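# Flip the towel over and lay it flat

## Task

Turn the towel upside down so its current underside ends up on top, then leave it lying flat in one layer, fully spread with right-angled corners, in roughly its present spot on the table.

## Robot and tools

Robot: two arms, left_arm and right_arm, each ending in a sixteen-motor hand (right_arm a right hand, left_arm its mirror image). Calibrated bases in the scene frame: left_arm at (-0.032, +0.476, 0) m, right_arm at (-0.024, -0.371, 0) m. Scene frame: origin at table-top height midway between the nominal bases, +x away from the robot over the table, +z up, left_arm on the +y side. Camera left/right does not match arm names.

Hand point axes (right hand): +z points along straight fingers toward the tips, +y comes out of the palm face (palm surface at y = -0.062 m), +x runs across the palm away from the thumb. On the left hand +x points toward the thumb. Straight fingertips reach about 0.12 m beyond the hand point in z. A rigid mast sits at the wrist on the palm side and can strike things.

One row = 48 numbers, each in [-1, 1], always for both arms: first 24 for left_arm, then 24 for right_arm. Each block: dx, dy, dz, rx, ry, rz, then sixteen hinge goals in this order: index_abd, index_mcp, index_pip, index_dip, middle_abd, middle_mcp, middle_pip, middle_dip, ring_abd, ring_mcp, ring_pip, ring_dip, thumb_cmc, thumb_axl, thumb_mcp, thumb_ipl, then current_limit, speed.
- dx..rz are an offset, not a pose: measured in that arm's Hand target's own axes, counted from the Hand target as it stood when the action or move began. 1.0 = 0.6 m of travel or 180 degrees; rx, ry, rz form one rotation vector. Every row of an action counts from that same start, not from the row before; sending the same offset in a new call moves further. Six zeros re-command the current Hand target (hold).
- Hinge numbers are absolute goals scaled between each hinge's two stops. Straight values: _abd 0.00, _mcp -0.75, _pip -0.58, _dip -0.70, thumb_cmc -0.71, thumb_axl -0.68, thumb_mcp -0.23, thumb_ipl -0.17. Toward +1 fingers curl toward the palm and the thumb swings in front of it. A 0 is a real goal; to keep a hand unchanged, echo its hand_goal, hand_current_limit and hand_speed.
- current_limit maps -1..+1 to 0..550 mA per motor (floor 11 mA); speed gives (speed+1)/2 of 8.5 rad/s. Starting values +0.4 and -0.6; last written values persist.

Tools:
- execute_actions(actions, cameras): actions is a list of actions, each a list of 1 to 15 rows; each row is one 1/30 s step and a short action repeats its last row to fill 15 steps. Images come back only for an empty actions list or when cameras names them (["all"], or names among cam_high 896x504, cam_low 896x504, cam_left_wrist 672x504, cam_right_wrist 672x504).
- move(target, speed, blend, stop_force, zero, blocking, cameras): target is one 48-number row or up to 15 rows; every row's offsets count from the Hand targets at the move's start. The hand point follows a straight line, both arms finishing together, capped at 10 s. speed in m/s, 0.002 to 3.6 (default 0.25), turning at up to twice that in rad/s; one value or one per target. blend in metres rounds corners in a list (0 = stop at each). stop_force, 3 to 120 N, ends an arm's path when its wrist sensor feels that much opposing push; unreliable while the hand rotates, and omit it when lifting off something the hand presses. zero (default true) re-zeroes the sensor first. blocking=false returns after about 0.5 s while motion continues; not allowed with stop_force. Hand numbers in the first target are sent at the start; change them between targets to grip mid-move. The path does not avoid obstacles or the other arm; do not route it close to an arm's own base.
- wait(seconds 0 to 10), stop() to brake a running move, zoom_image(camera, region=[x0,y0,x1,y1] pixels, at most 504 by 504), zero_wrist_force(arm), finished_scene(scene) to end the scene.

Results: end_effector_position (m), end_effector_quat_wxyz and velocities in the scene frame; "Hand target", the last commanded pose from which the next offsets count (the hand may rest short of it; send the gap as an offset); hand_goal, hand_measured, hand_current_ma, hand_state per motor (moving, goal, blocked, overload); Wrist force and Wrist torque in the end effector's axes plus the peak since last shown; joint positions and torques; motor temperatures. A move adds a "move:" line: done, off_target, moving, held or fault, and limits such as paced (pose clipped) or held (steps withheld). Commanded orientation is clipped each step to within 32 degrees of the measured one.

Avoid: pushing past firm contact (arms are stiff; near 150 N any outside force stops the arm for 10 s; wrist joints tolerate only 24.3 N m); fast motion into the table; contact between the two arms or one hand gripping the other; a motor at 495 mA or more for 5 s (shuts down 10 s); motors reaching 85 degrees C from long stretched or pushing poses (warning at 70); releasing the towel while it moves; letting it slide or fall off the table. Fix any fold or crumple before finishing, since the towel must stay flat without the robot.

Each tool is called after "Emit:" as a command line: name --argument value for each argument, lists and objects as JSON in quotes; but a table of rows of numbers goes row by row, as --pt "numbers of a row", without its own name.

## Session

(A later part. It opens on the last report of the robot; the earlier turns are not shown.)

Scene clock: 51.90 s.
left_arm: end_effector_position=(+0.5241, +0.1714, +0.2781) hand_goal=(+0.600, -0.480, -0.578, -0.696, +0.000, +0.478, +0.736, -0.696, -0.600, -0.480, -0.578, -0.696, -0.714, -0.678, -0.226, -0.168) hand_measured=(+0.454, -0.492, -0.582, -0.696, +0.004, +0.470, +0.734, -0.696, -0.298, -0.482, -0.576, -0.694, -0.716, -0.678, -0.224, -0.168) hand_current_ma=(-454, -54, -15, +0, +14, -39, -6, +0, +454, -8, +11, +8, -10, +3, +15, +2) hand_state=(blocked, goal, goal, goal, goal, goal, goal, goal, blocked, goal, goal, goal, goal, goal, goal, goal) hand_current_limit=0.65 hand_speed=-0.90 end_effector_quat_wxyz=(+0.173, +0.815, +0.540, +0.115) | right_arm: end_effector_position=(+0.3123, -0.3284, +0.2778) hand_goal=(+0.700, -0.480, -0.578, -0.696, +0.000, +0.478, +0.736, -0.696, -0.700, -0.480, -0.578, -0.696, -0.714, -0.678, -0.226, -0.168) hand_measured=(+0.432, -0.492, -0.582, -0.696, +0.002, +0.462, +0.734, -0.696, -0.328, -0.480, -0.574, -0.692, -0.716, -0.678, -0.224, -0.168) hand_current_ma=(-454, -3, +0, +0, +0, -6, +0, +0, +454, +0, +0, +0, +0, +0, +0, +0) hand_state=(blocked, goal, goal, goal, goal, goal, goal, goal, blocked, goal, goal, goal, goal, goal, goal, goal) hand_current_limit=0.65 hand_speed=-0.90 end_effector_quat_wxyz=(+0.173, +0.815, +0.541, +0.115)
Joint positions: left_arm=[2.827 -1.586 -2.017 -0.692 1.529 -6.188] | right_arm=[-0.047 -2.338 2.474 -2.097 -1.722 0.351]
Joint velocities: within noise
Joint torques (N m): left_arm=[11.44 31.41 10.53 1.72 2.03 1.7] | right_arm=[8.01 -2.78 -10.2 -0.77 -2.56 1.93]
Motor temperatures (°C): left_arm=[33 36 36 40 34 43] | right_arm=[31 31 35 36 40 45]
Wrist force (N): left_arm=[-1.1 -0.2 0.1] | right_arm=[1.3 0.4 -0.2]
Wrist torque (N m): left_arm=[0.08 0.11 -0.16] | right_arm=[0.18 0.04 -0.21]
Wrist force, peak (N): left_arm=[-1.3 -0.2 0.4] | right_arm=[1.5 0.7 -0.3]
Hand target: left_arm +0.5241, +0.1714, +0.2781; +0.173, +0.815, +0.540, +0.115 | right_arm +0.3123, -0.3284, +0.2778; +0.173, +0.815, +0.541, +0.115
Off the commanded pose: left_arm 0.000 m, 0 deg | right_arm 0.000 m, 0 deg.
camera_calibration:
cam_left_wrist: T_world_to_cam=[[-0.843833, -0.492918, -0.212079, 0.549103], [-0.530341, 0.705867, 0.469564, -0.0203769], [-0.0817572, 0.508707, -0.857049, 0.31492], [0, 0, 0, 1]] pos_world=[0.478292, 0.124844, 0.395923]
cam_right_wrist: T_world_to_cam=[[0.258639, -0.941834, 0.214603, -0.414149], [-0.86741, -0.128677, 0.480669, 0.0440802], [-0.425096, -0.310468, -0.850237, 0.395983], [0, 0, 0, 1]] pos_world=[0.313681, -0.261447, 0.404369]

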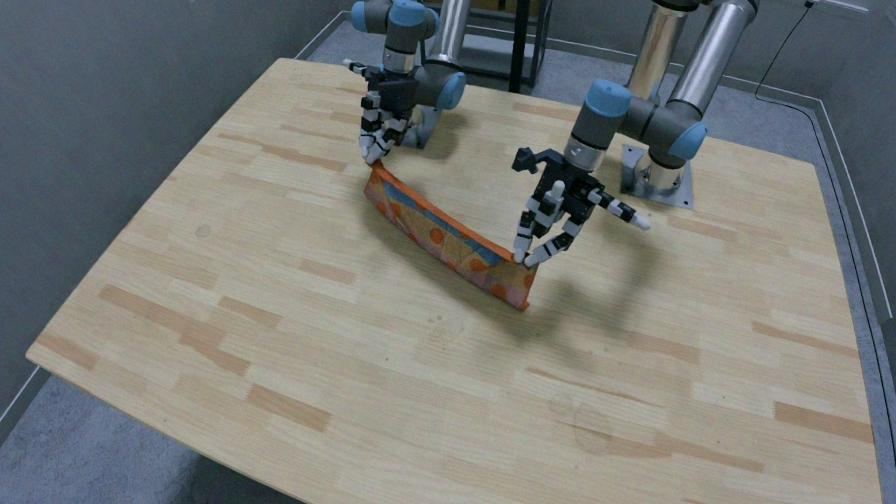

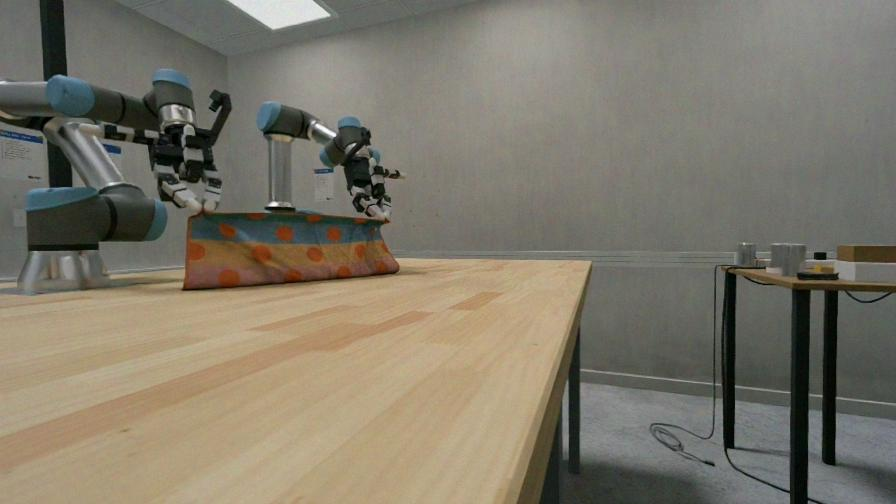

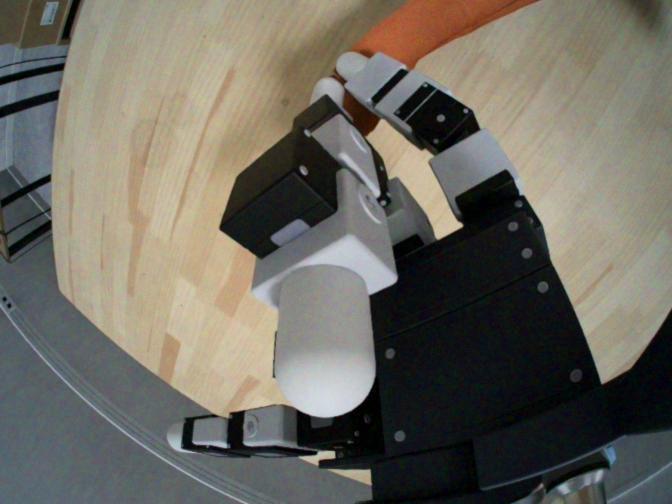

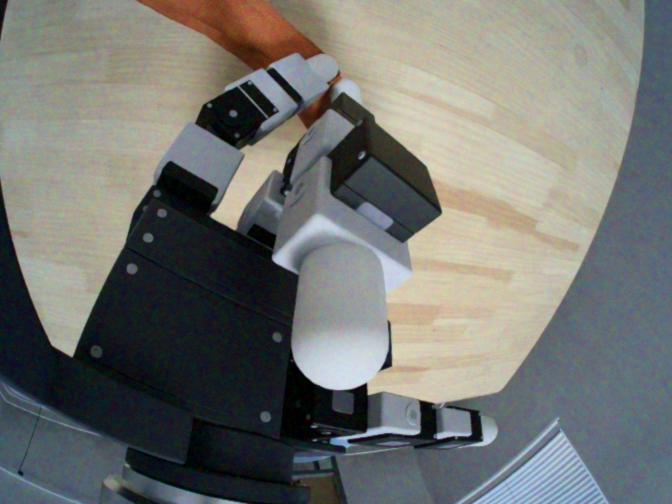

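Emit:
move --pt "0 0.0814 -0.1827 0 0 0 0.6 -0.479 -0.577 -0.696 0 0.479 0.737 -0.696 -0.6 -0.479 -0.577 -0.696 -0.714 -0.678 -0.226 -0.168 0.65 -0.9 0 0.0814 -0.1827 0 0 0 0.7 -0.479 -0.577 -0.696 0 0.479 0.737 -0.696 -0.7 -0.479 -0.577 -0.696 -0.714 -0.678 -0.226 -0.168 0.65 -0.9" --pt "0 0.4699 -0.0023 0.1333 0 0 0.6 -0.479 -0.577 -0.696 0 0.479 0.737 -0.696 -0.6 -0.479 -0.577 -0.696 -0.714 -0.678 -0.226 -0.168 0.65 -0.9 0 0.4699 -0.0023 0.1333 0 0 0.7 -0.479 -0.577 -0.696 0 0.479 0.737 -0.696 -0.7 -0.479 -0.577 -0.696 -0.714 -0.678 -0.226 -0.168 0.65 -0.9" --blend '[0.02,0]' --speed 0.15 --cameras '["cam_high","cam_low"]'

Scene clock: 57.57 s.
left_arm: end_effector_position=(+0.7598, +0.0717, +0.3936) hand_goal=(+0.600, -0.480, -0.578, -0.696, +0.000, +0.478, +0.736, -0.696, -0.600, -0.480, -0.578, -0.696, -0.714, -0.678, -0.226, -0.168) hand_measured=(+0.454, -0.492, -0.582, -0.696, +0.004, +0.470, +0.734, -0.696, -0.298, -0.480, -0.576, -0.694, -0.716, -0.678, -0.224, -0.168) hand_current_ma=(-454, -54, -15, +0, +14, -39, -6, +0, +454, -2, +11, +8, -10, +3, +15, +2) hand_state=(blocked, goal, goal, goal, goal, goal, goal, goal, blocked, goal, goal, goal, goal, goal, goal, goal) hand_current_limit=0.65 hand_speed=-0.90 end_effector_quat_wxyz=(+0.025, +0.835, +0.550, +0.016) | right_arm: end_effector_position=(+0.5492, -0.4285, +0.3934) hand_goal=(+0.700, -0.480, -0.578, -0.696, +0.000, +0.478, +0.736, -0.696, -0.700, -0.480, -0.578, -0.696, -0.714, -0.678, -0.226, -0.168) hand_measured=(+0.432, -0.492, -0.582, -0.696, +0.002, +0.462, +0.734, -0.696, -0.328, -0.480, -0.574, -0.692, -0.716, -0.678, -0.224, -0.168) hand_current_ma=(-454, -3, +0, +0, +0, -6, +0, +0, +454, +0, +0, +0, +0, +0, +0, +0) hand_state=(blocked, goal, goal, goal, goal, goal, goal, goal, blocked, goal, goal, goal, goal, goal, goal, goal) hand_current_limit=0.65 hand_speed=-0.90 end_effector_quat_wxyz=(-0.001, +0.833, +0.553, +0.000)
Joint positions: left_arm=[2.785 -2.542 -0.035 -2.076 1.566 -6.217] | right_arm=[-0.303 -1.58 1.489 -1.478 -1.57 0.124]
Joint torques (N m): left_arm=[10.67 43.18 36.79 1.43 -1.61 2.02] | right_arm=[-10.61 -12.59 -38.58 -0.51 1.39 -1.51]
Wrist force (N): left_arm=[-1.2 -0.9 -0.4] | right_arm=[1.4 0.3 0.6]
Wrist torque (N m): left_arm=[-0.01 0.11 -0.06] | right_arm=[0.10 0.00 0.08]
Wrist force, peak (N): left_arm=[-2.3 -0.7 -0.9] | right_arm=[1.3 1.6 0.7]
Hand target: left_arm +0.7607, +0.0713, +0.3942; +0.000, +0.834, +0.552, +0.000 | right_arm +0.5492, -0.4285, +0.3934; -0.001, +0.833, +0.553, +0.000
Off the commanded pose: left_arm 0.001 m, 3 deg | right_arm 0.000 m, 0 deg.
elbow stopped short (left arm): the move would have taken joint 3 (elbow) straighter than the controller allows.
move: off_target (left_arm)
Images, in order (width x height): cam_high 896x504, cam_low 896x504.

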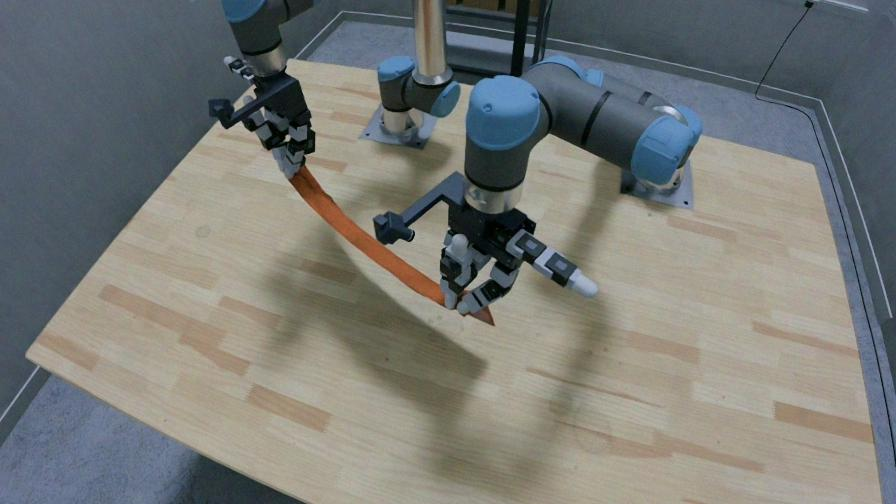

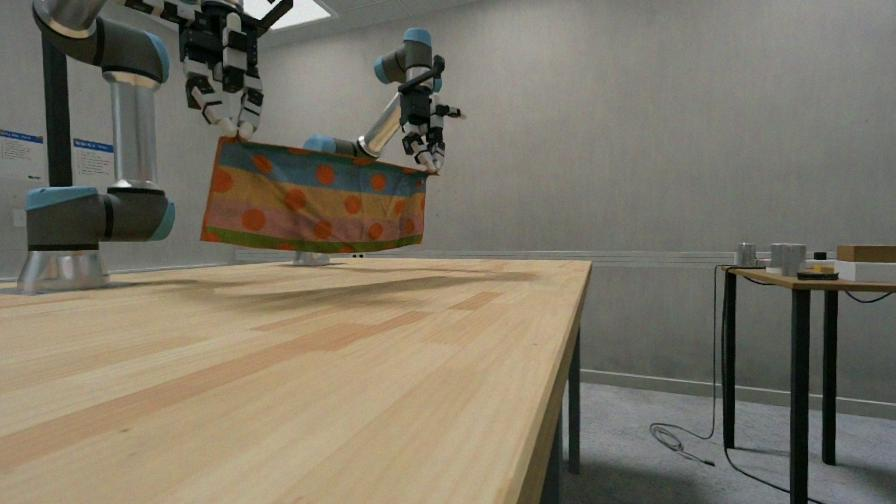

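Emit:
move --pt "0 -0.0333 0.1 0 0 0 0.6 -0.479 -0.577 -0.696 0 0.479 0.737 -0.696 -0.6 -0.479 -0.577 -0.696 -0.714 -0.678 -0.226 -0.168 0.65 -0.9 0 -0.0333 0.1 0 0 0 0.7 -0.479 -0.577 -0.696 0 0.479 0.737 -0.696 -0.7 -0.479 -0.577 -0.696 -0.714 -0.678 -0.226 -0.168 0.65 -0.9" --pt "0 -0.2333 0.1417 0 0 0 0.6 -0.479 -0.577 -0.696 0 0.479 0.737 -0.696 -0.6 -0.479 -0.577 -0.696 -0.714 -0.678 -0.226 -0.168 0.65 -0.9 0 -0.2333 0.1417 0 0 0 0.7 -0.479 -0.577 -0.696 0 0.479 0.737 -0.696 -0.7 -0.479 -0.577 -0.696 -0.714 -0.678 -0.226 -0.168 0.65 -0.9" --pt "0 -0.3667 0.1717 0 0 0 0.6 -0.479 -0.577 -0.696 0 0.479 0.737 -0.696 -0.6 -0.479 -0.577 -0.696 -0.714 -0.678 -0.226 -0.168 0.65 -0.9 0 -0.3667 0.1717 0 0 0 0.7 -0.479 -0.577 -0.696 0 0.479 0.737 -0.696 -0.7 -0.479 -0.577 -0.696 -0.714 -0.678 -0.226 -0.168 0.65 -0.9" --blend '[0.015,0.02,0]' --speed '[0.15,0.2,0.2]' --cameras '["cam_high","cam_low"]'

Emit:
zoom_image --camera "cam_low" --region '[170, 190, 450, 310]'

Scene clock: 60.93 s.
left_arm: end_effector_position=(+0.5582, +0.1570, +0.2910) hand_goal=(+0.600, -0.480, -0.578, -0.696, +0.000, +0.478, +0.736, -0.696, -0.600, -0.480, -0.578, -0.696, -0.714, -0.678, -0.226, -0.168) hand_measured=(+0.454, -0.492, -0.582, -0.696, +0.004, +0.470, +0.734, -0.696, -0.298, -0.480, -0.576, -0.694, -0.716, -0.678, -0.224, -0.168) hand_current_ma=(-454, -53, -15, +0, +14, -39, -6, +0, +454, +1, +11, +8, -7, +3, +15, +2) hand_state=(blocked, goal, goal, goal, goal, goal, goal, goal, blocked, goal, goal, goal, goal, goal, goal, goal) hand_current_limit=0.65 hand_speed=-0.90 end_effector_quat_wxyz=(+0.000, +0.834, +0.552, +0.000) | right_arm: end_effector_position=(+0.3464, -0.3428, +0.2907) hand_goal=(+0.700, -0.480, -0.578, -0.696, +0.000, +0.478, +0.736, -0.696, -0.700, -0.480, -0.578, -0.696, -0.714, -0.678, -0.226, -0.168) hand_measured=(+0.432, -0.492, -0.582, -0.696, +0.002, +0.462, +0.734, -0.696, -0.328, -0.480, -0.574, -0.692, -0.716, -0.678, -0.224, -0.168) hand_current_ma=(-454, -3, +0, +0, +0, -6, +0, +0, +454, +0, +0, +0, +0, +0, +0, +0) hand_state=(blocked, goal, goal, goal, goal, goal, goal, goal, blocked, goal, goal, goal, goal, goal, goal, goal) hand_current_limit=0.65 hand_speed=-0.90 end_effector_quat_wxyz=(-0.001, +0.833, +0.553, +0.000)
Joint positions: left_arm=[2.805 -1.776 -1.514 -1.422 1.571 -6.202] | right_arm=[-0.204 -2.085 2.116 -1.6 -1.57 0.224]
Joint torques (N m): left_arm=[11.78 43.19 11.6 4.44 -1.98 1.92] | right_arm=[8.37 -9.73 -10.31 -0.32 -0.43 2.03]
Wrist force (N): left_arm=[-1.5 -1.3 -0.4] | right_arm=[1.4 0.0 0.3]
Wrist torque (N m): left_arm=[-0.04 0.18 -0.15] | right_arm=[0.08 -0.01 -0.09]
Wrist force, peak (N): left_arm=[-1.7 -2.6 0.2] | right_arm=[1.3 1.0 1.1]
Hand target: left_arm +0.5582, +0.1570, +0.2910; +0.000, +0.834, +0.552, +0.000 | right_arm +0.3464, -0.3428, +0.2907; -0.001, +0.833, +0.553, +0.000
Off the commanded pose: left_arm 0.000 m, 0 deg | right_arm 0.000 m, 0 deg.
move: done
Images, in order (width x height): cam_high 896x504, cam_low 896x504.

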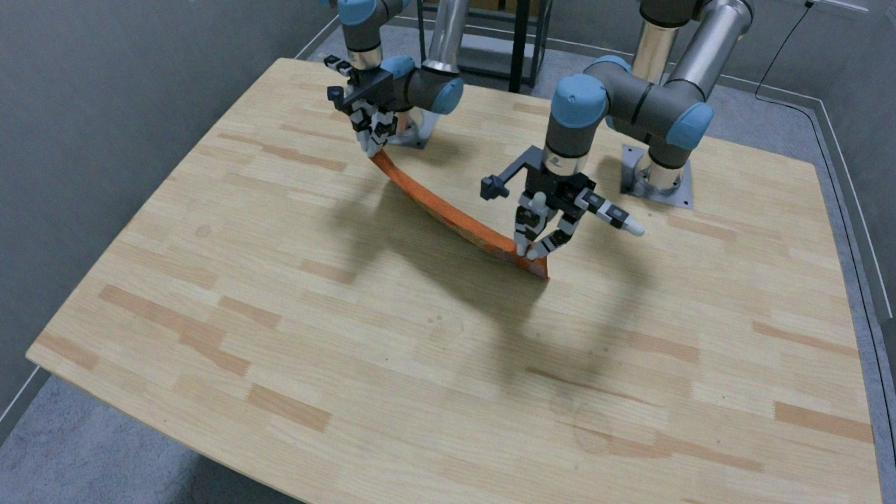

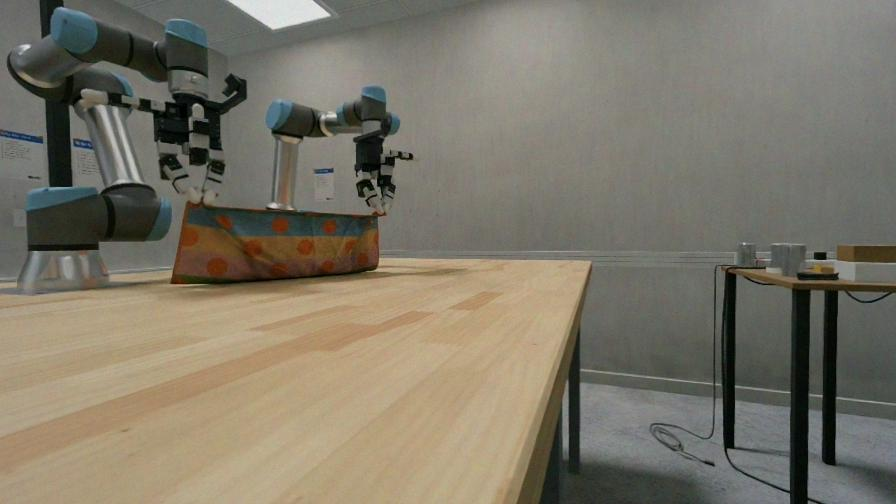

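Scaled by 1.800.

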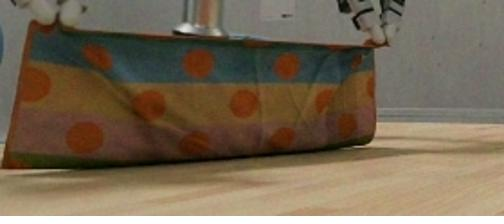

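Emit:
zoom_image --camera "cam_low" --region '[165, 240, 285, 300]'

Emit:
zoom_image --camera "cam_low" --region '[280, 235, 400, 295]'

Emit:
zoom_image --camera "cam_high" --region '[360, 130, 580, 300]'

Scaled by 4.200.

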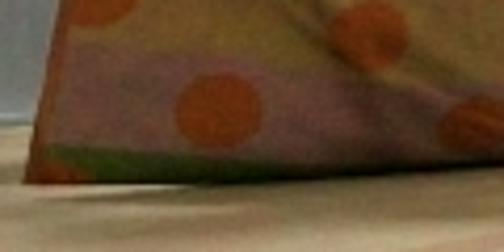

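Scaled by 4.200.

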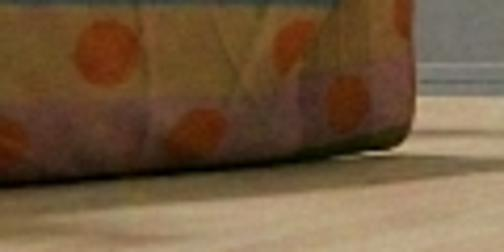

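Scaled by 2.291.

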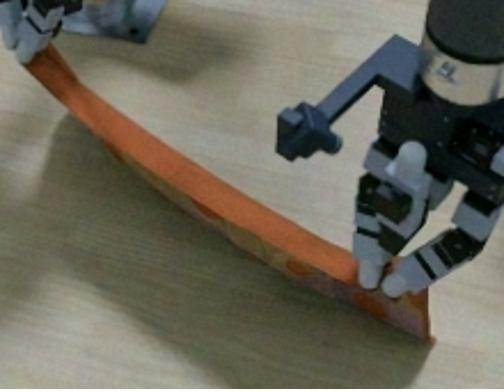

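Emit:
move --pt "0 0 -0.0967 0 0 0 0.6 -0.479 -0.577 -0.696 0 0.479 0.737 -0.696 -0.6 -0.479 -0.577 -0.696 -0.714 -0.678 -0.226 -0.168 0.65 -0.9 0 0 -0.0967 0 0 0 0.7 -0.479 -0.577 -0.696 0 0.479 0.737 -0.696 -0.7 -0.479 -0.577 -0.696 -0.714 -0.678 -0.226 -0.168 0.65 -0.9" --pt "0 0.3167 -0.0967 0 0 0 0.6 -0.479 -0.577 -0.696 0 0.479 0.737 -0.696 -0.6 -0.479 -0.577 -0.696 -0.714 -0.678 -0.226 -0.168 0.65 -0.9 0 0.3167 -0.0967 0 0 0 0.7 -0.479 -0.577 -0.696 0 0.479 0.737 -0.696 -0.7 -0.479 -0.577 -0.696 -0.714 -0.678 -0.226 -0.168 0.65 -0.9" --blend '[0.015,0]' --speed 0.15 --cameras '[]'

Emit:
wait --seconds 1 --cameras '["cam_low"]'

Emit:
zoom_image --camera "cam_low" --region '[190, 150, 470, 300]'

Scene clock: 66.20 s.
left_arm: end_effector_position=(+0.7331, +0.0830, +0.3492) hand_goal=(+0.600, -0.480, -0.578, -0.696, +0.000, +0.478, +0.736, -0.696, -0.600, -0.480, -0.578, -0.696, -0.714, -0.678, -0.226, -0.168) hand_measured=(+0.454, -0.492, -0.582, -0.696, +0.004, +0.470, +0.734, -0.696, -0.298, -0.480, -0.576, -0.694, -0.716, -0.678, -0.224, -0.168) hand_current_ma=(-454, -53, -15, +0, +14, -39, -6, +0, +454, +1, +11, +8, -7, +3, +15, +2) hand_state=(blocked, goal, goal, goal, goal, goal, goal, goal, blocked, goal, goal, goal, goal, goal, goal, goal) hand_current_limit=0.65 hand_speed=-0.90 end_effector_quat_wxyz=(+0.000, +0.834, +0.552, +0.000) | right_arm: end_effector_position=(+0.5215, -0.4168, +0.3485) hand_goal=(+0.700, -0.480, -0.578, -0.696, +0.000, +0.478, +0.736, -0.696, -0.700, -0.480, -0.578, -0.696, -0.714, -0.678, -0.226, -0.168) hand_measured=(+0.432, -0.492, -0.582, -0.696, +0.002, +0.462, +0.734, -0.696, -0.328, -0.480, -0.574, -0.692, -0.716, -0.678, -0.224, -0.168) hand_current_ma=(-454, -3, +0, +0, +0, -6, +0, +0, +454, +0, +0, +0, +0, +0, +0, +0) hand_state=(blocked, goal, goal, goal, goal, goal, goal, goal, blocked, goal, goal, goal, goal, goal, goal, goal) hand_current_limit=0.65 hand_speed=-0.90 end_effector_quat_wxyz=(-0.001, +0.833, +0.553, +0.000)
Joint positions: left_arm=[2.785 -2.316 -0.557 -1.838 1.571 -6.222] | right_arm=[-0.295 -1.651 1.671 -1.59 -1.57 0.133]
Joint torques (N m): left_arm=[-11.86 38.28 37.92 1.29 2.63 -2.45] | right_arm=[-10.76 -10.55 -38.61 -0.46 -1.57 -1.71]
Wrist force (N): left_arm=[-1.9 -0.8 -0.9] | right_arm=[1.3 0.2 0.5]
Wrist torque (N m): left_arm=[0.04 0.20 -0.08] | right_arm=[0.09 0.01 0.07]
Wrist force, peak (N): left_arm=[-2.0 -1.8 -0.9] | right_arm=[1.5 0.2 1.3]
Hand target: left_arm +0.7331, +0.0830, +0.3492; +0.000, +0.834, +0.552, +0.000 | right_arm +0.5215, -0.4168, +0.3485; -0.001, +0.833, +0.553, +0.000
Off the commanded pose: left_arm 0.000 m, 0 deg | right_arm 0.000 m, 0 deg.
move: done
No camera images: "cameras" was empty.

Scene clock: 67.20 s.
left_arm: end_effector_position=(+0.7331, +0.0830, +0.3492) hand_goal=(+0.600, -0.480, -0.578, -0.696, +0.000, +0.478, +0.736, -0.696, -0.600, -0.480, -0.578, -0.696, -0.714, -0.678, -0.226, -0.168) hand_measured=(+0.454, -0.492, -0.582, -0.696, +0.004, +0.470, +0.734, -0.696, -0.298, -0.480, -0.576, -0.694, -0.716, -0.678, -0.224, -0.168) hand_current_ma=(-454, -53, -15, +0, +14, -39, -6, +0, +454, +1, +11, +8, -7, +3, +15, +2) hand_state=(blocked, goal, goal, goal, goal, goal, goal, goal, blocked, goal, goal, goal, goal, goal, goal, goal) hand_current_limit=0.65 hand_speed=-0.90 end_effector_quat_wxyz=(+0.000, +0.834, +0.552, +0.000) | right_arm: end_effector_position=(+0.5215, -0.4168, +0.3485) hand_goal=(+0.700, -0.480, -0.578, -0.696, +0.000, +0.478, +0.736, -0.696, -0.700, -0.480, -0.578, -0.696, -0.714, -0.678, -0.226, -0.168) hand_measured=(+0.432, -0.492, -0.582, -0.696, +0.002, +0.462, +0.734, -0.696, -0.328, -0.480, -0.574, -0.692, -0.716, -0.678, -0.224, -0.168) hand_current_ma=(-454, -3, +0, +0, +0, -6, +0, +0, +454, +0, +0, +0, +0, +0, +0, +0) hand_state=(blocked, goal, goal, goal, goal, goal, goal, goal, blocked, goal, goal, goal, goal, goal, goal, goal) hand_current_limit=0.65 hand_speed=-0.90 end_effector_quat_wxyz=(-0.001, +0.833, +0.553, +0.000)
Joint positions: left_arm=[2.785 -2.316 -0.557 -1.838 1.571 -6.222] | right_arm=[-0.295 -1.651 1.671 -1.59 -1.57 0.133]
Joint torques (N m): left_arm=[-11.71 36.97 38 1.12 2.81 -2.09] | right_arm=[-10.96 -10.24 -39.28 -0.44 -1.84 -1.55]
Wrist force (N): left_arm=[-2.0 -0.7 -0.8] | right_arm=[1.3 0.2 0.3]
Wrist torque (N m): left_arm=[0.05 0.22 -0.09] | right_arm=[0.11 0.02 0.07]
Wrist force, peak (N): left_arm=[-2.1 -0.8 -1.0] | right_arm=[1.3 0.1 0.8]
Hand target: left_arm +0.7331, +0.0830, +0.3492; +0.000, +0.834, +0.552, +0.000 | right_arm +0.5215, -0.4168, +0.3485; -0.001, +0.833, +0.553, +0.000
Off the commanded pose: left_arm 0.000 m, 0 deg | right_arm 0.000 m, 0 deg.
wait: 1.00 s; at rest by 0.17 s
Images, in order (width x height): cam_low 896x504.

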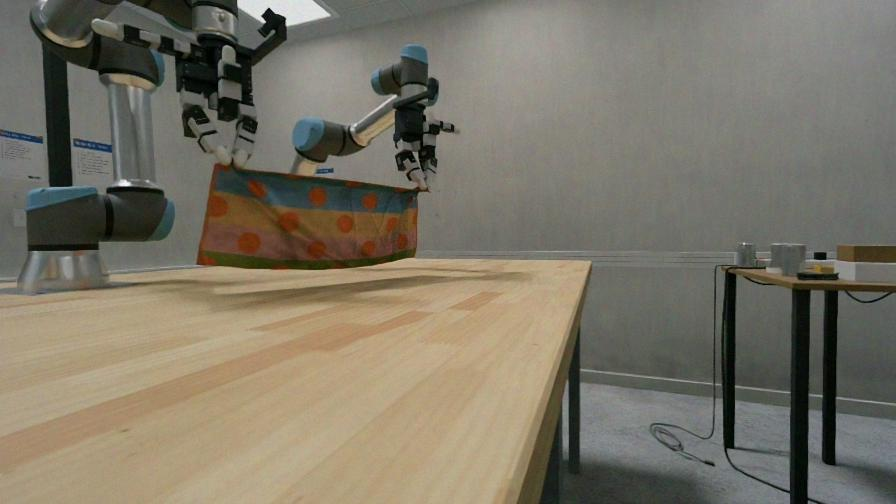

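Scaled by 1.800.

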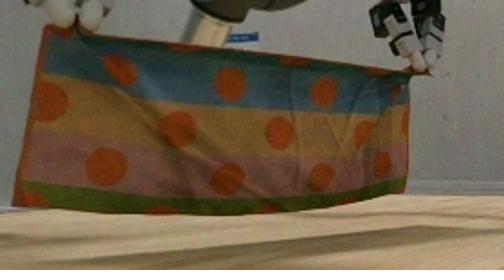

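Emit:
move --pt "0 -0.0167 0.03 0 0 0 0.6 -0.479 -0.577 -0.696 0 0.479 0.737 -0.696 -0.6 -0.479 -0.577 -0.696 -0.714 -0.678 -0.226 -0.168 0.65 -0.9 0 -0.0167 0.03 0 0 0 0.7 -0.479 -0.577 -0.696 0 0.479 0.737 -0.696 -0.7 -0.479 -0.577 -0.696 -0.714 -0.678 -0.226 -0.168 0.65 -0.9" --pt "0 -0.1833 0.0467 0 0 0 0.6 -0.479 -0.577 -0.696 0 0.479 0.737 -0.696 -0.6 -0.479 -0.577 -0.696 -0.714 -0.678 -0.226 -0.168 0.65 -0.9 0 -0.1833 0.0467 0 0 0 0.7 -0.479 -0.577 -0.696 0 0.479 0.737 -0.696 -0.7 -0.479 -0.577 -0.696 -0.714 -0.678 -0.226 -0.168 0.65 -0.9" --pt "0 -0.2833 0.0583 0 0 0 0.6 -0.479 -0.577 -0.696 0 0.479 0.737 -0.696 -0.6 -0.479 -0.577 -0.696 -0.714 -0.678 -0.226 -0.168 0.65 -0.9 0 -0.2833 0.0583 0 0 0 0.7 -0.479 -0.577 -0.696 0 0.479 0.737 -0.696 -0.7 -0.479 -0.577 -0.696 -0.714 -0.678 -0.226 -0.168 0.65 -0.9" --blend '[0.01,0.02,0]' --speed '[0.06,0.08,0.08]' --cameras '["cam_high","cam_low"]'

Emit:
zoom_image --camera "cam_low" --region '[170, 170, 450, 310]'

Scene clock: 71.07 s.
left_arm: end_effector_position=(+0.5766, +0.1492, +0.3141) hand_goal=(+0.600, -0.480, -0.578, -0.696, +0.000, +0.478, +0.736, -0.696, -0.600, -0.480, -0.578, -0.696, -0.714, -0.678, -0.226, -0.168) hand_measured=(+0.454, -0.492, -0.582, -0.696, +0.004, +0.470, +0.734, -0.696, -0.298, -0.480, -0.576, -0.694, -0.716, -0.678, -0.224, -0.168) hand_current_ma=(-454, -52, -15, +0, +14, -39, -6, +0, +454, +1, +11, +8, -7, +3, +15, +2) hand_state=(blocked, goal, goal, goal, goal, goal, goal, goal, blocked, goal, goal, goal, goal, goal, goal, goal) hand_current_limit=0.65 hand_speed=-0.90 end_effector_quat_wxyz=(+0.000, +0.834, +0.552, +0.000) | right_arm: end_effector_position=(+0.3649, -0.3506, +0.3137) hand_goal=(+0.700, -0.480, -0.578, -0.696, +0.000, +0.478, +0.736, -0.696, -0.700, -0.480, -0.578, -0.696, -0.714, -0.678, -0.226, -0.168) hand_measured=(+0.432, -0.492, -0.582, -0.696, +0.002, +0.462, +0.734, -0.696, -0.328, -0.480, -0.574, -0.692, -0.716, -0.678, -0.224, -0.168) hand_current_ma=(-454, -3, +0, +0, +0, -6, +0, +0, +454, +0, +0, +0, +0, +0, +0, +0) hand_state=(blocked, goal, goal, goal, goal, goal, goal, goal, blocked, goal, goal, goal, goal, goal, goal, goal) hand_current_limit=0.65 hand_speed=-0.90 end_effector_quat_wxyz=(-0.001, +0.833, +0.553, +0.000)
Joint positions: left_arm=[2.802 -1.817 -1.404 -1.491 1.571 -6.205] | right_arm=[-0.219 -2.039 2.034 -1.565 -1.57 0.209]
Joint torques (N m): left_arm=[12.17 42.26 12.61 4.02 -1.91 1.76] | right_arm=[8.04 -12.32 -9.66 -0.33 1.1 2.06]
Wrist force (N): left_arm=[-1.8 -1.2 -0.2] | right_arm=[1.4 0.1 0.3]
Wrist torque (N m): left_arm=[-0.05 0.21 -0.19] | right_arm=[0.09 0.00 -0.09]
Wrist force, peak (N): left_arm=[-2.2 -0.9 -0.8] | right_arm=[1.4 0.4 0.5]
Hand target: left_arm +0.5766, +0.1492, +0.3141; +0.000, +0.834, +0.552, +0.000 | right_arm +0.3649, -0.3506, +0.3137; -0.001, +0.833, +0.553, +0.000
Off the commanded pose: left_arm 0.000 m, 0 deg | right_arm 0.000 m, 0 deg.
move: done
Images, in order (width x height): cam_high 896x504, cam_low 896x504.

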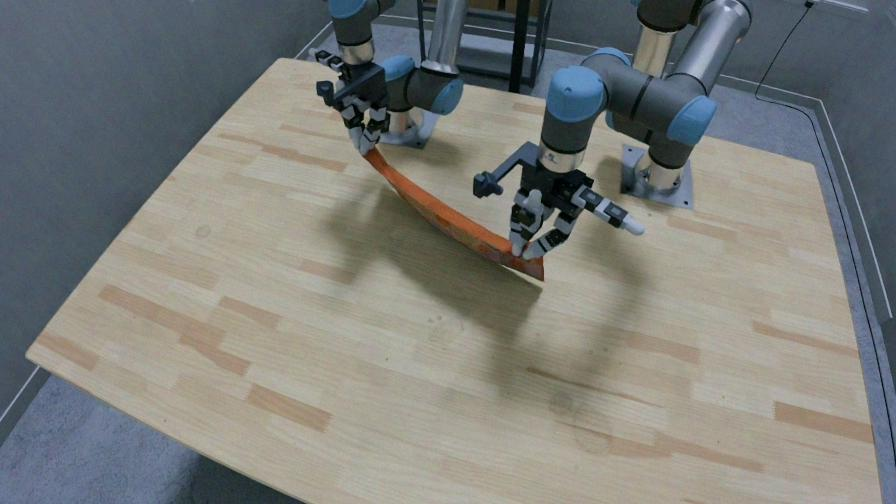

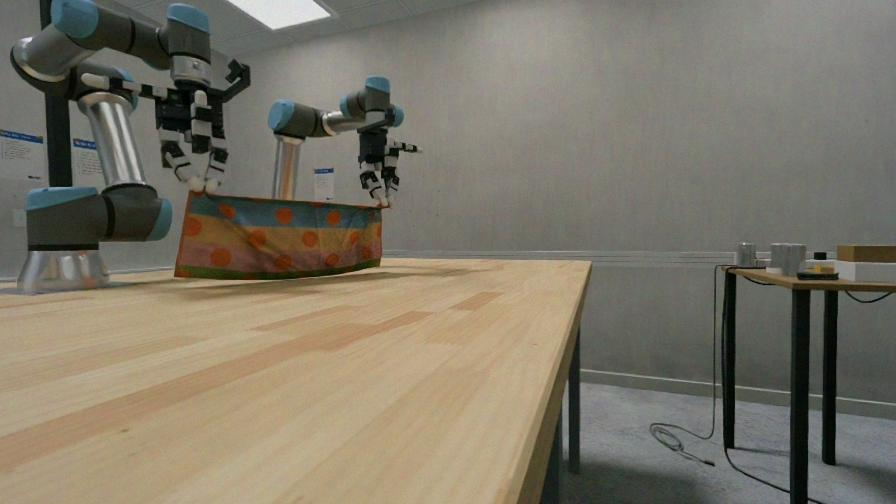

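Scaled by 1.800.

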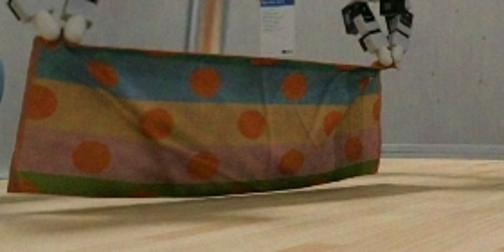

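Emit:
move --pt "0 0 -0.025 0 0 0 0.6 -0.479 -0.577 -0.696 0 0.479 0.737 -0.696 -0.6 -0.479 -0.577 -0.696 -0.714 -0.678 -0.226 -0.168 0.65 -0.9 0 0 -0.025 0 0 0 0.7 -0.479 -0.577 -0.696 0 0.479 0.737 -0.696 -0.7 -0.479 -0.577 -0.696 -0.714 -0.678 -0.226 -0.168 0.65 -0.9" --pt "0 0.2833 -0.03 0 0 0 0.6 -0.479 -0.577 -0.696 0 0.479 0.737 -0.696 -0.6 -0.479 -0.577 -0.696 -0.714 -0.678 -0.226 -0.168 0.65 -0.9 0 0.2833 -0.03 0 0 0 0.7 -0.479 -0.577 -0.696 0 0.479 0.737 -0.696 -0.7 -0.479 -0.577 -0.696 -0.714 -0.678 -0.226 -0.168 0.65 -0.9" --blend '[0.01,0]' --speed 0.12 --cameras '[]'

Emit:
wait --seconds 0.7 --cameras '[]'

Emit:
move --pt "0 -0.0333 0.035 0 0 0 0.6 -0.479 -0.577 -0.696 0 0.479 0.737 -0.696 -0.6 -0.479 -0.577 -0.696 -0.714 -0.678 -0.226 -0.168 0.65 -0.9 0 -0.0333 0.035 0 0 0 0.7 -0.479 -0.577 -0.696 0 0.479 0.737 -0.696 -0.7 -0.479 -0.577 -0.696 -0.714 -0.678 -0.226 -0.168 0.65 -0.9" --pt "0 -0.15 0.047 0 0 0 0.6 -0.479 -0.577 -0.696 0 0.479 0.737 -0.696 -0.6 -0.479 -0.577 -0.696 -0.714 -0.678 -0.226 -0.168 0.65 -0.9 0 -0.15 0.047 0 0 0 0.7 -0.479 -0.577 -0.696 0 0.479 0.737 -0.696 -0.7 -0.479 -0.577 -0.696 -0.714 -0.678 -0.226 -0.168 0.65 -0.9" --pt "0 -0.25 0.06 0 0 0 0.6 -0.479 -0.577 -0.696 0 0.479 0.737 -0.696 -0.6 -0.479 -0.577 -0.696 -0.714 -0.678 -0.226 -0.168 0.65 -0.9 0 -0.25 0.06 0 0 0 0.7 -0.479 -0.577 -0.696 0 0.479 0.737 -0.696 -0.7 -0.479 -0.577 -0.696 -0.714 -0.678 -0.226 -0.168 0.65 -0.9" --blend '[0.01,0.02,0]' --speed '[0.08,0.08,0.08]' --cameras '["cam_high","cam_low"]'

Emit:
zoom_image --camera "cam_low" --region '[170, 170, 450, 310]'

Scene clock: 74.30 s.
left_arm: end_effector_position=(+0.7331, +0.0830, +0.3322) hand_goal=(+0.600, -0.480, -0.578, -0.696, +0.000, +0.478, +0.736, -0.696, -0.600, -0.480, -0.578, -0.696, -0.714, -0.678, -0.226, -0.168) hand_measured=(+0.454, -0.492, -0.582, -0.696, +0.004, +0.470, +0.734, -0.696, -0.298, -0.480, -0.576, -0.694, -0.716, -0.678, -0.224, -0.168) hand_current_ma=(-454, -52, -15, +0, +14, -39, -6, +0, +454, +1, +11, +8, -7, +3, +15, +2) hand_state=(blocked, goal, goal, goal, goal, goal, goal, goal, blocked, goal, goal, goal, goal, goal, goal, goal) hand_current_limit=0.65 hand_speed=-0.90 end_effector_quat_wxyz=(+0.000, +0.834, +0.552, +0.000) | right_arm: end_effector_position=(+0.5215, -0.4168, +0.3315) hand_goal=(+0.700, -0.480, -0.578, -0.696, +0.000, +0.478, +0.736, -0.696, -0.700, -0.480, -0.578, -0.696, -0.714, -0.678, -0.226, -0.168) hand_measured=(+0.432, -0.492, -0.582, -0.696, +0.002, +0.462, +0.734, -0.696, -0.328, -0.480, -0.574, -0.692, -0.716, -0.678, -0.224, -0.168) hand_current_ma=(-454, -3, +0, +0, +0, -6, +0, +0, +454, +0, +0, +0, +0, +0, +0, +0) hand_state=(blocked, goal, goal, goal, goal, goal, goal, goal, blocked, goal, goal, goal, goal, goal, goal, goal) hand_current_limit=0.65 hand_speed=-0.90 end_effector_quat_wxyz=(-0.001, +0.833, +0.553, +0.000)
Joint positions: left_arm=[2.785 -2.3 -0.631 -1.781 1.571 -6.222] | right_arm=[-0.295 -1.65 1.713 -1.633 -1.57 0.133]
Joint torques (N m): left_arm=[-11.6 37.64 36.96 1.35 2.55 -1.87] | right_arm=[-10.37 -10.05 -38.64 -0.46 -1.68 -1.7]
Wrist force (N): left_arm=[-2.0 -0.8 -1.0] | right_arm=[1.3 0.2 0.5]
Wrist torque (N m): left_arm=[0.05 0.20 -0.10] | right_arm=[0.09 0.01 0.07]
Wrist force, peak (N): left_arm=[-1.6 -1.6 -1.2] | right_arm=[1.2 0.2 1.4]
Hand target: left_arm +0.7331, +0.0830, +0.3322; +0.000, +0.834, +0.552, +0.000 | right_arm +0.5215, -0.4168, +0.3315; -0.001, +0.833, +0.553, +0.000
Off the commanded pose: left_arm 0.000 m, 0 deg | right_arm 0.000 m, 0 deg.
move: done; blend cut to 0.0075 m at target 1
No camera images: "cameras" was empty.

Scene clock: 75.00 s.
left_arm: end_effector_position=(+0.7331, +0.0830, +0.3322) hand_goal=(+0.600, -0.480, -0.578, -0.696, +0.000, +0.478, +0.736, -0.696, -0.600, -0.480, -0.578, -0.696, -0.714, -0.678, -0.226, -0.168) hand_measured=(+0.454, -0.492, -0.582, -0.696, +0.004, +0.470, +0.734, -0.696, -0.298, -0.480, -0.576, -0.694, -0.716, -0.678, -0.224, -0.168) hand_current_ma=(-454, -52, -15, +0, +14, -39, -6, +0, +454, +1, +11, +8, -7, +3, +15, +2) hand_state=(blocked, goal, goal, goal, goal, goal, goal, goal, blocked, goal, goal, goal, goal, goal, goal, goal) hand_current_limit=0.65 hand_speed=-0.90 end_effector_quat_wxyz=(+0.000, +0.834, +0.552, +0.000) | right_arm: end_effector_position=(+0.5215, -0.4168, +0.3315) hand_goal=(+0.700, -0.480, -0.578, -0.696, +0.000, +0.478, +0.736, -0.696, -0.700, -0.480, -0.578, -0.696, -0.714, -0.678, -0.226, -0.168) hand_measured=(+0.432, -0.492, -0.582, -0.696, +0.002, +0.462, +0.734, -0.696, -0.328, -0.480, -0.574, -0.692, -0.716, -0.678, -0.224, -0.168) hand_current_ma=(-454, -3, +0, +0, +0, -6, +0, +0, +454, +0, +0, +0, +0, +0, +0, +0) hand_state=(blocked, goal, goal, goal, goal, goal, goal, goal, blocked, goal, goal, goal, goal, goal, goal, goal) hand_current_limit=0.65 hand_speed=-0.90 end_effector_quat_wxyz=(-0.001, +0.833, +0.553, +0.000)
Joint positions: left_arm=[2.785 -2.3 -0.631 -1.781 1.571 -6.222] | right_arm=[-0.295 -1.65 1.713 -1.633 -1.57 0.133]
Joint torques (N m): left_arm=[-12.75 35.69 37.57 1.17 2.5 -2.2] | right_arm=[-10.53 -10.47 -38.4 -0.39 -1.78 -1.69]
Wrist force (N): left_arm=[-1.9 -0.5 -0.8] | right_arm=[1.2 0.1 0.5]
Wrist torque (N m): left_arm=[0.07 0.20 -0.10] | right_arm=[0.09 0.02 0.07]
Wrist force, peak (N): left_arm=[-2.1 -0.6 -0.8] | right_arm=[1.4 0.3 0.5]
Hand target: left_arm +0.7331, +0.0830, +0.3322; +0.000, +0.834, +0.552, +0.000 | right_arm +0.5215, -0.4168, +0.3315; -0.001, +0.833, +0.553, +0.000
Off the commanded pose: left_arm 0.000 m, 0 deg | right_arm 0.000 m, 0 deg.
wait: 0.70 s; at rest by 0.17 s
No camera images: "cameras" was empty.

Scene clock: 77.50 s.
left_arm: end_effector_position=(+0.5950, +0.1414, +0.2961) hand_goal=(+0.600, -0.480, -0.578, -0.696, +0.000, +0.478, +0.736, -0.696, -0.600, -0.480, -0.578, -0.696, -0.714, -0.678, -0.226, -0.168) hand_measured=(+0.454, -0.492, -0.582, -0.696, +0.004, +0.470, +0.734, -0.696, -0.298, -0.480, -0.576, -0.694, -0.716, -0.678, -0.224, -0.168) hand_current_ma=(-454, -52, -15, +0, +14, -39, -6, +0, +454, +1, +11, +8, -7, +3, +15, +2) hand_state=(blocked, goal, goal, goal, goal, goal, goal, goal, blocked, goal, goal, goal, goal, goal, goal, goal) hand_current_limit=0.65 hand_speed=-0.90 end_effector_quat_wxyz=(+0.000, +0.834, +0.552, +0.000) | right_arm: end_effector_position=(+0.3833, -0.3584, +0.2957) hand_goal=(+0.700, -0.480, -0.578, -0.696, +0.000, +0.478, +0.736, -0.696, -0.700, -0.480, -0.578, -0.696, -0.714, -0.678, -0.226, -0.168) hand_measured=(+0.432, -0.492, -0.582, -0.696, +0.002, +0.462, +0.734, -0.696, -0.328, -0.480, -0.574, -0.692, -0.716, -0.678, -0.224, -0.168) hand_current_ma=(-454, -3, +0, +0, +0, -6, +0, +0, +454, +0, +0, +0, +0, +0, +0, +0) hand_state=(blocked, goal, goal, goal, goal, goal, goal, goal, blocked, goal, goal, goal, goal, goal, goal, goal) hand_current_limit=0.65 hand_speed=-0.90 end_effector_quat_wxyz=(-0.001, +0.833, +0.553, +0.000)
Joint positions: left_arm=[2.8 -1.87 -1.382 -1.46 1.571 -6.207] | right_arm=[-0.232 -1.99 2.054 -1.634 -1.57 0.196]
Joint torques (N m): left_arm=[11.85 47 10.2 4.14 -1.7 1.82] | right_arm=[7.76 -13.4 -9.41 -0.44 1.16 2.02]
Wrist force (N): left_arm=[-1.7 -1.0 -0.4] | right_arm=[1.2 0.0 0.4]
Wrist torque (N m): left_arm=[-0.01 0.21 -0.20] | right_arm=[0.07 0.02 -0.10]
Wrist force, peak (N): left_arm=[-2.0 -0.4 -1.3] | right_arm=[1.4 0.5 0.8]
Hand target: left_arm +0.5950, +0.1414, +0.2961; +0.000, +0.834, +0.552, +0.000 | right_arm +0.3833, -0.3584, +0.2957; -0.001, +0.833, +0.553, +0.000
Off the commanded pose: left_arm 0.000 m, 0 deg | right_arm 0.000 m, 0 deg.
move: done
Images, in order (width x height): cam_high 896x504, cam_low 896x504.

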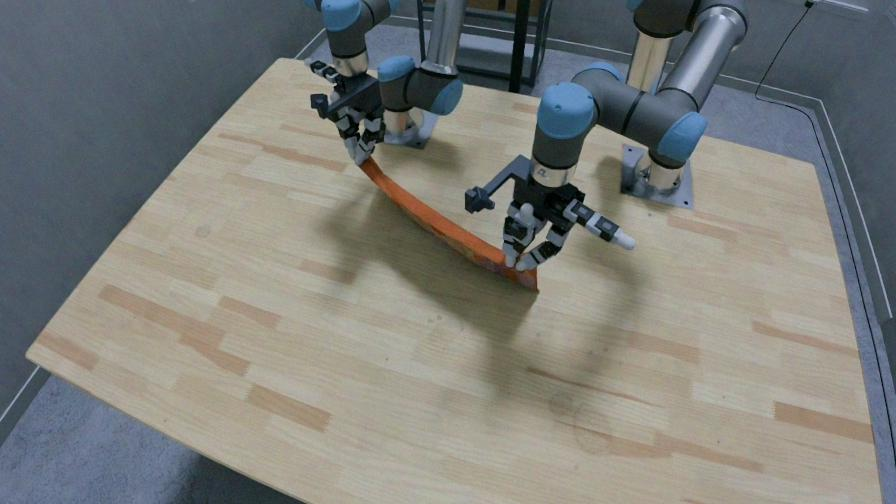

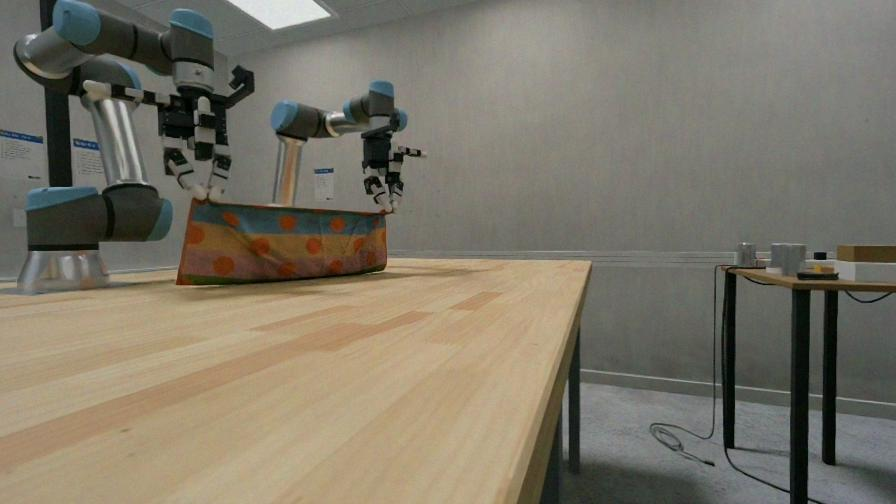

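Scaled by 1.800.

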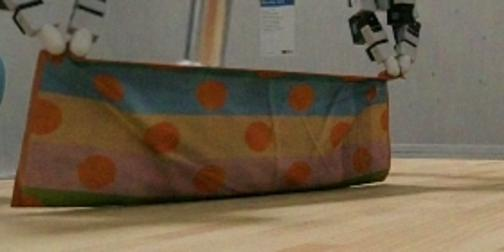

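Emit:
zoom_image --camera "cam_high" --region '[350, 140, 560, 310]'

Emit:
wait --seconds 0.1 --cameras '["all"]'

Scaled by 2.400.

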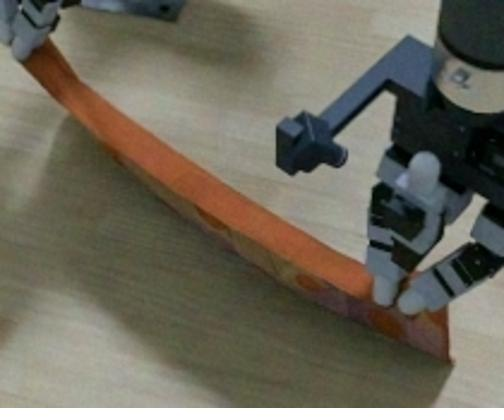

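Scene clock: 78.57 s.
left_arm: end_effector_position=(+0.5950, +0.1414, +0.2961) hand_goal=(+0.600, -0.480, -0.578, -0.696, +0.000, +0.478, +0.736, -0.696, -0.600, -0.480, -0.578, -0.696, -0.714, -0.678, -0.226, -0.168) hand_measured=(+0.454, -0.492, -0.582, -0.696, +0.004, +0.470, +0.734, -0.696, -0.298, -0.480, -0.576, -0.694, -0.716, -0.678, -0.224, -0.168) hand_current_ma=(-454, -52, -15, +0, +14, -39, -6, +0, +454, +1, +11, +8, -7, +3, +15, +2) hand_state=(blocked, goal, goal, goal, goal, goal, goal, goal, blocked, goal, goal, goal, goal, goal, goal, goal) hand_current_limit=0.65 hand_speed=-0.90 end_effector_quat_wxyz=(+0.000, +0.834, +0.552, +0.000) | right_arm: end_effector_position=(+0.3833, -0.3584, +0.2957) hand_goal=(+0.700, -0.480, -0.578, -0.696, +0.000, +0.478, +0.736, -0.696, -0.700, -0.480, -0.578, -0.696, -0.714, -0.678, -0.226, -0.168) hand_measured=(+0.432, -0.492, -0.582, -0.696, +0.002, +0.462, +0.734, -0.696, -0.328, -0.480, -0.574, -0.692, -0.716, -0.678, -0.224, -0.168) hand_current_ma=(-454, -3, +0, +0, +0, -6, +0, +0, +454, +0, +0, +0, +0, +0, +0, +0) hand_state=(blocked, goal, goal, goal, goal, goal, goal, goal, blocked, goal, goal, goal, goal, goal, goal, goal) hand_current_limit=0.65 hand_speed=-0.90 end_effector_quat_wxyz=(-0.001, +0.833, +0.553, +0.000)
Joint positions: left_arm=[2.8 -1.87 -1.382 -1.46 1.571 -6.207] | right_arm=[-0.232 -1.99 2.054 -1.634 -1.57 0.196]
Joint torques (N m): left_arm=[11.71 46.39 12.09 4.32 -1.89 2.02] | right_arm=[8.02 -14.25 -9.98 -0.43 0.96 1.91]
Wrist force (N): left_arm=[-1.6 -0.8 -0.3] | right_arm=[1.3 0.3 0.3]
Wrist torque (N m): left_arm=[0.01 0.19 -0.19] | right_arm=[0.11 0.00 -0.08]
Wrist force, peak (N): left_arm=[-1.7 -1.1 -0.3] | right_arm=[1.3 0.3 0.3]
Hand target: left_arm +0.5950, +0.1414, +0.2961; +0.000, +0.834, +0.552, +0.000 | right_arm +0.3833, -0.3584, +0.2957; -0.001, +0.833, +0.553, +0.000
Off the commanded pose: left_arm 0.000 m, 0 deg | right_arm 0.000 m, 0 deg.
wait: 0.10 s; at rest from the start
camera_calibration:
cam_left_wrist: T_world_to_cam=[[-0.876603, -0.479191, 0.044084, 0.539647], [-0.293871, 0.605621, 0.739502, -0.17647], [-0.381061, 0.635294, -0.67171, 0.456732], [0, 0, 0, 1]] pos_world=[0.59524, 0.0753088, 0.413501]
cam_right_wrist: T_world_to_cam=[[0.291084, -0.955393, -0.049945, -0.403687], [-0.627712, -0.230124, 0.743653, -0.112768], [-0.721975, -0.185115, -0.666697, 0.536442], [0, 0, 0, 1]] pos_world=[0.434019, -0.312327, 0.421342]

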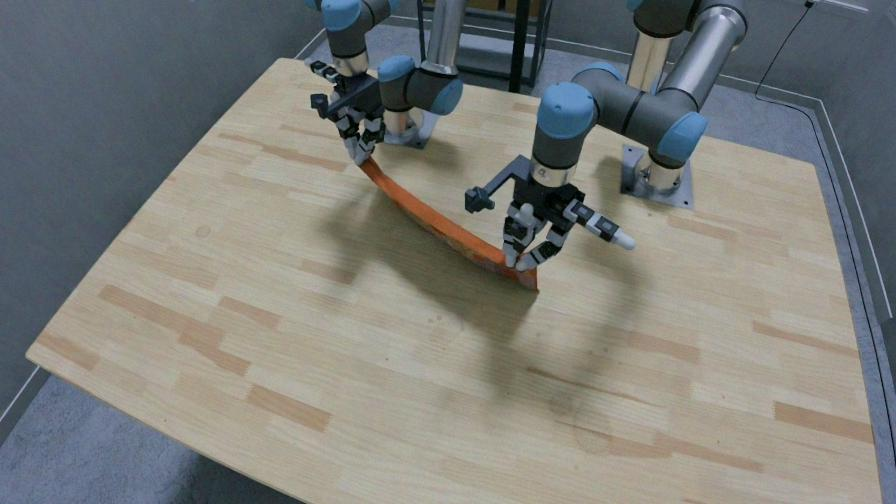

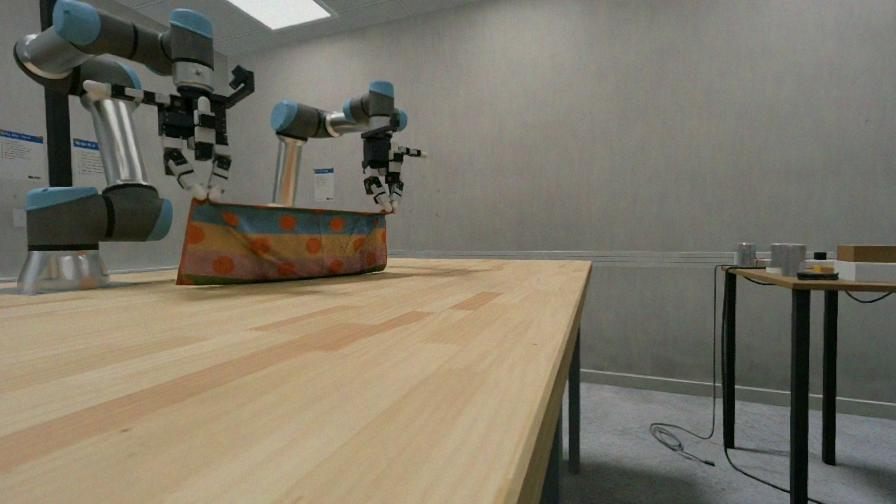

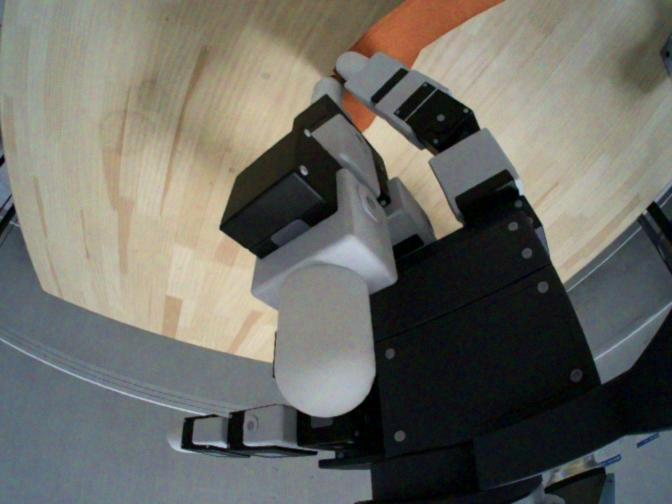

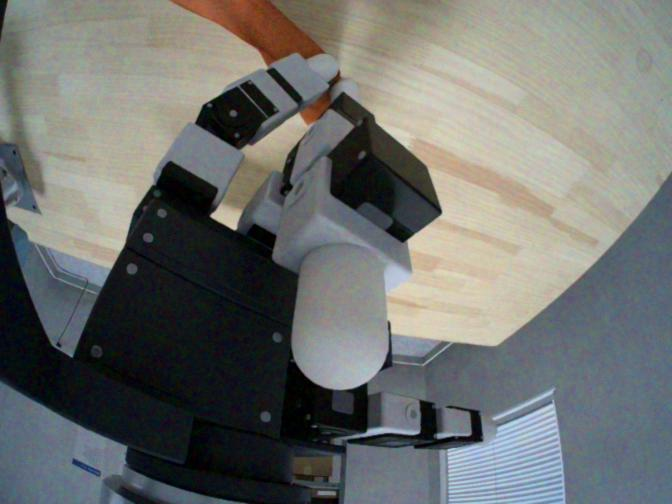

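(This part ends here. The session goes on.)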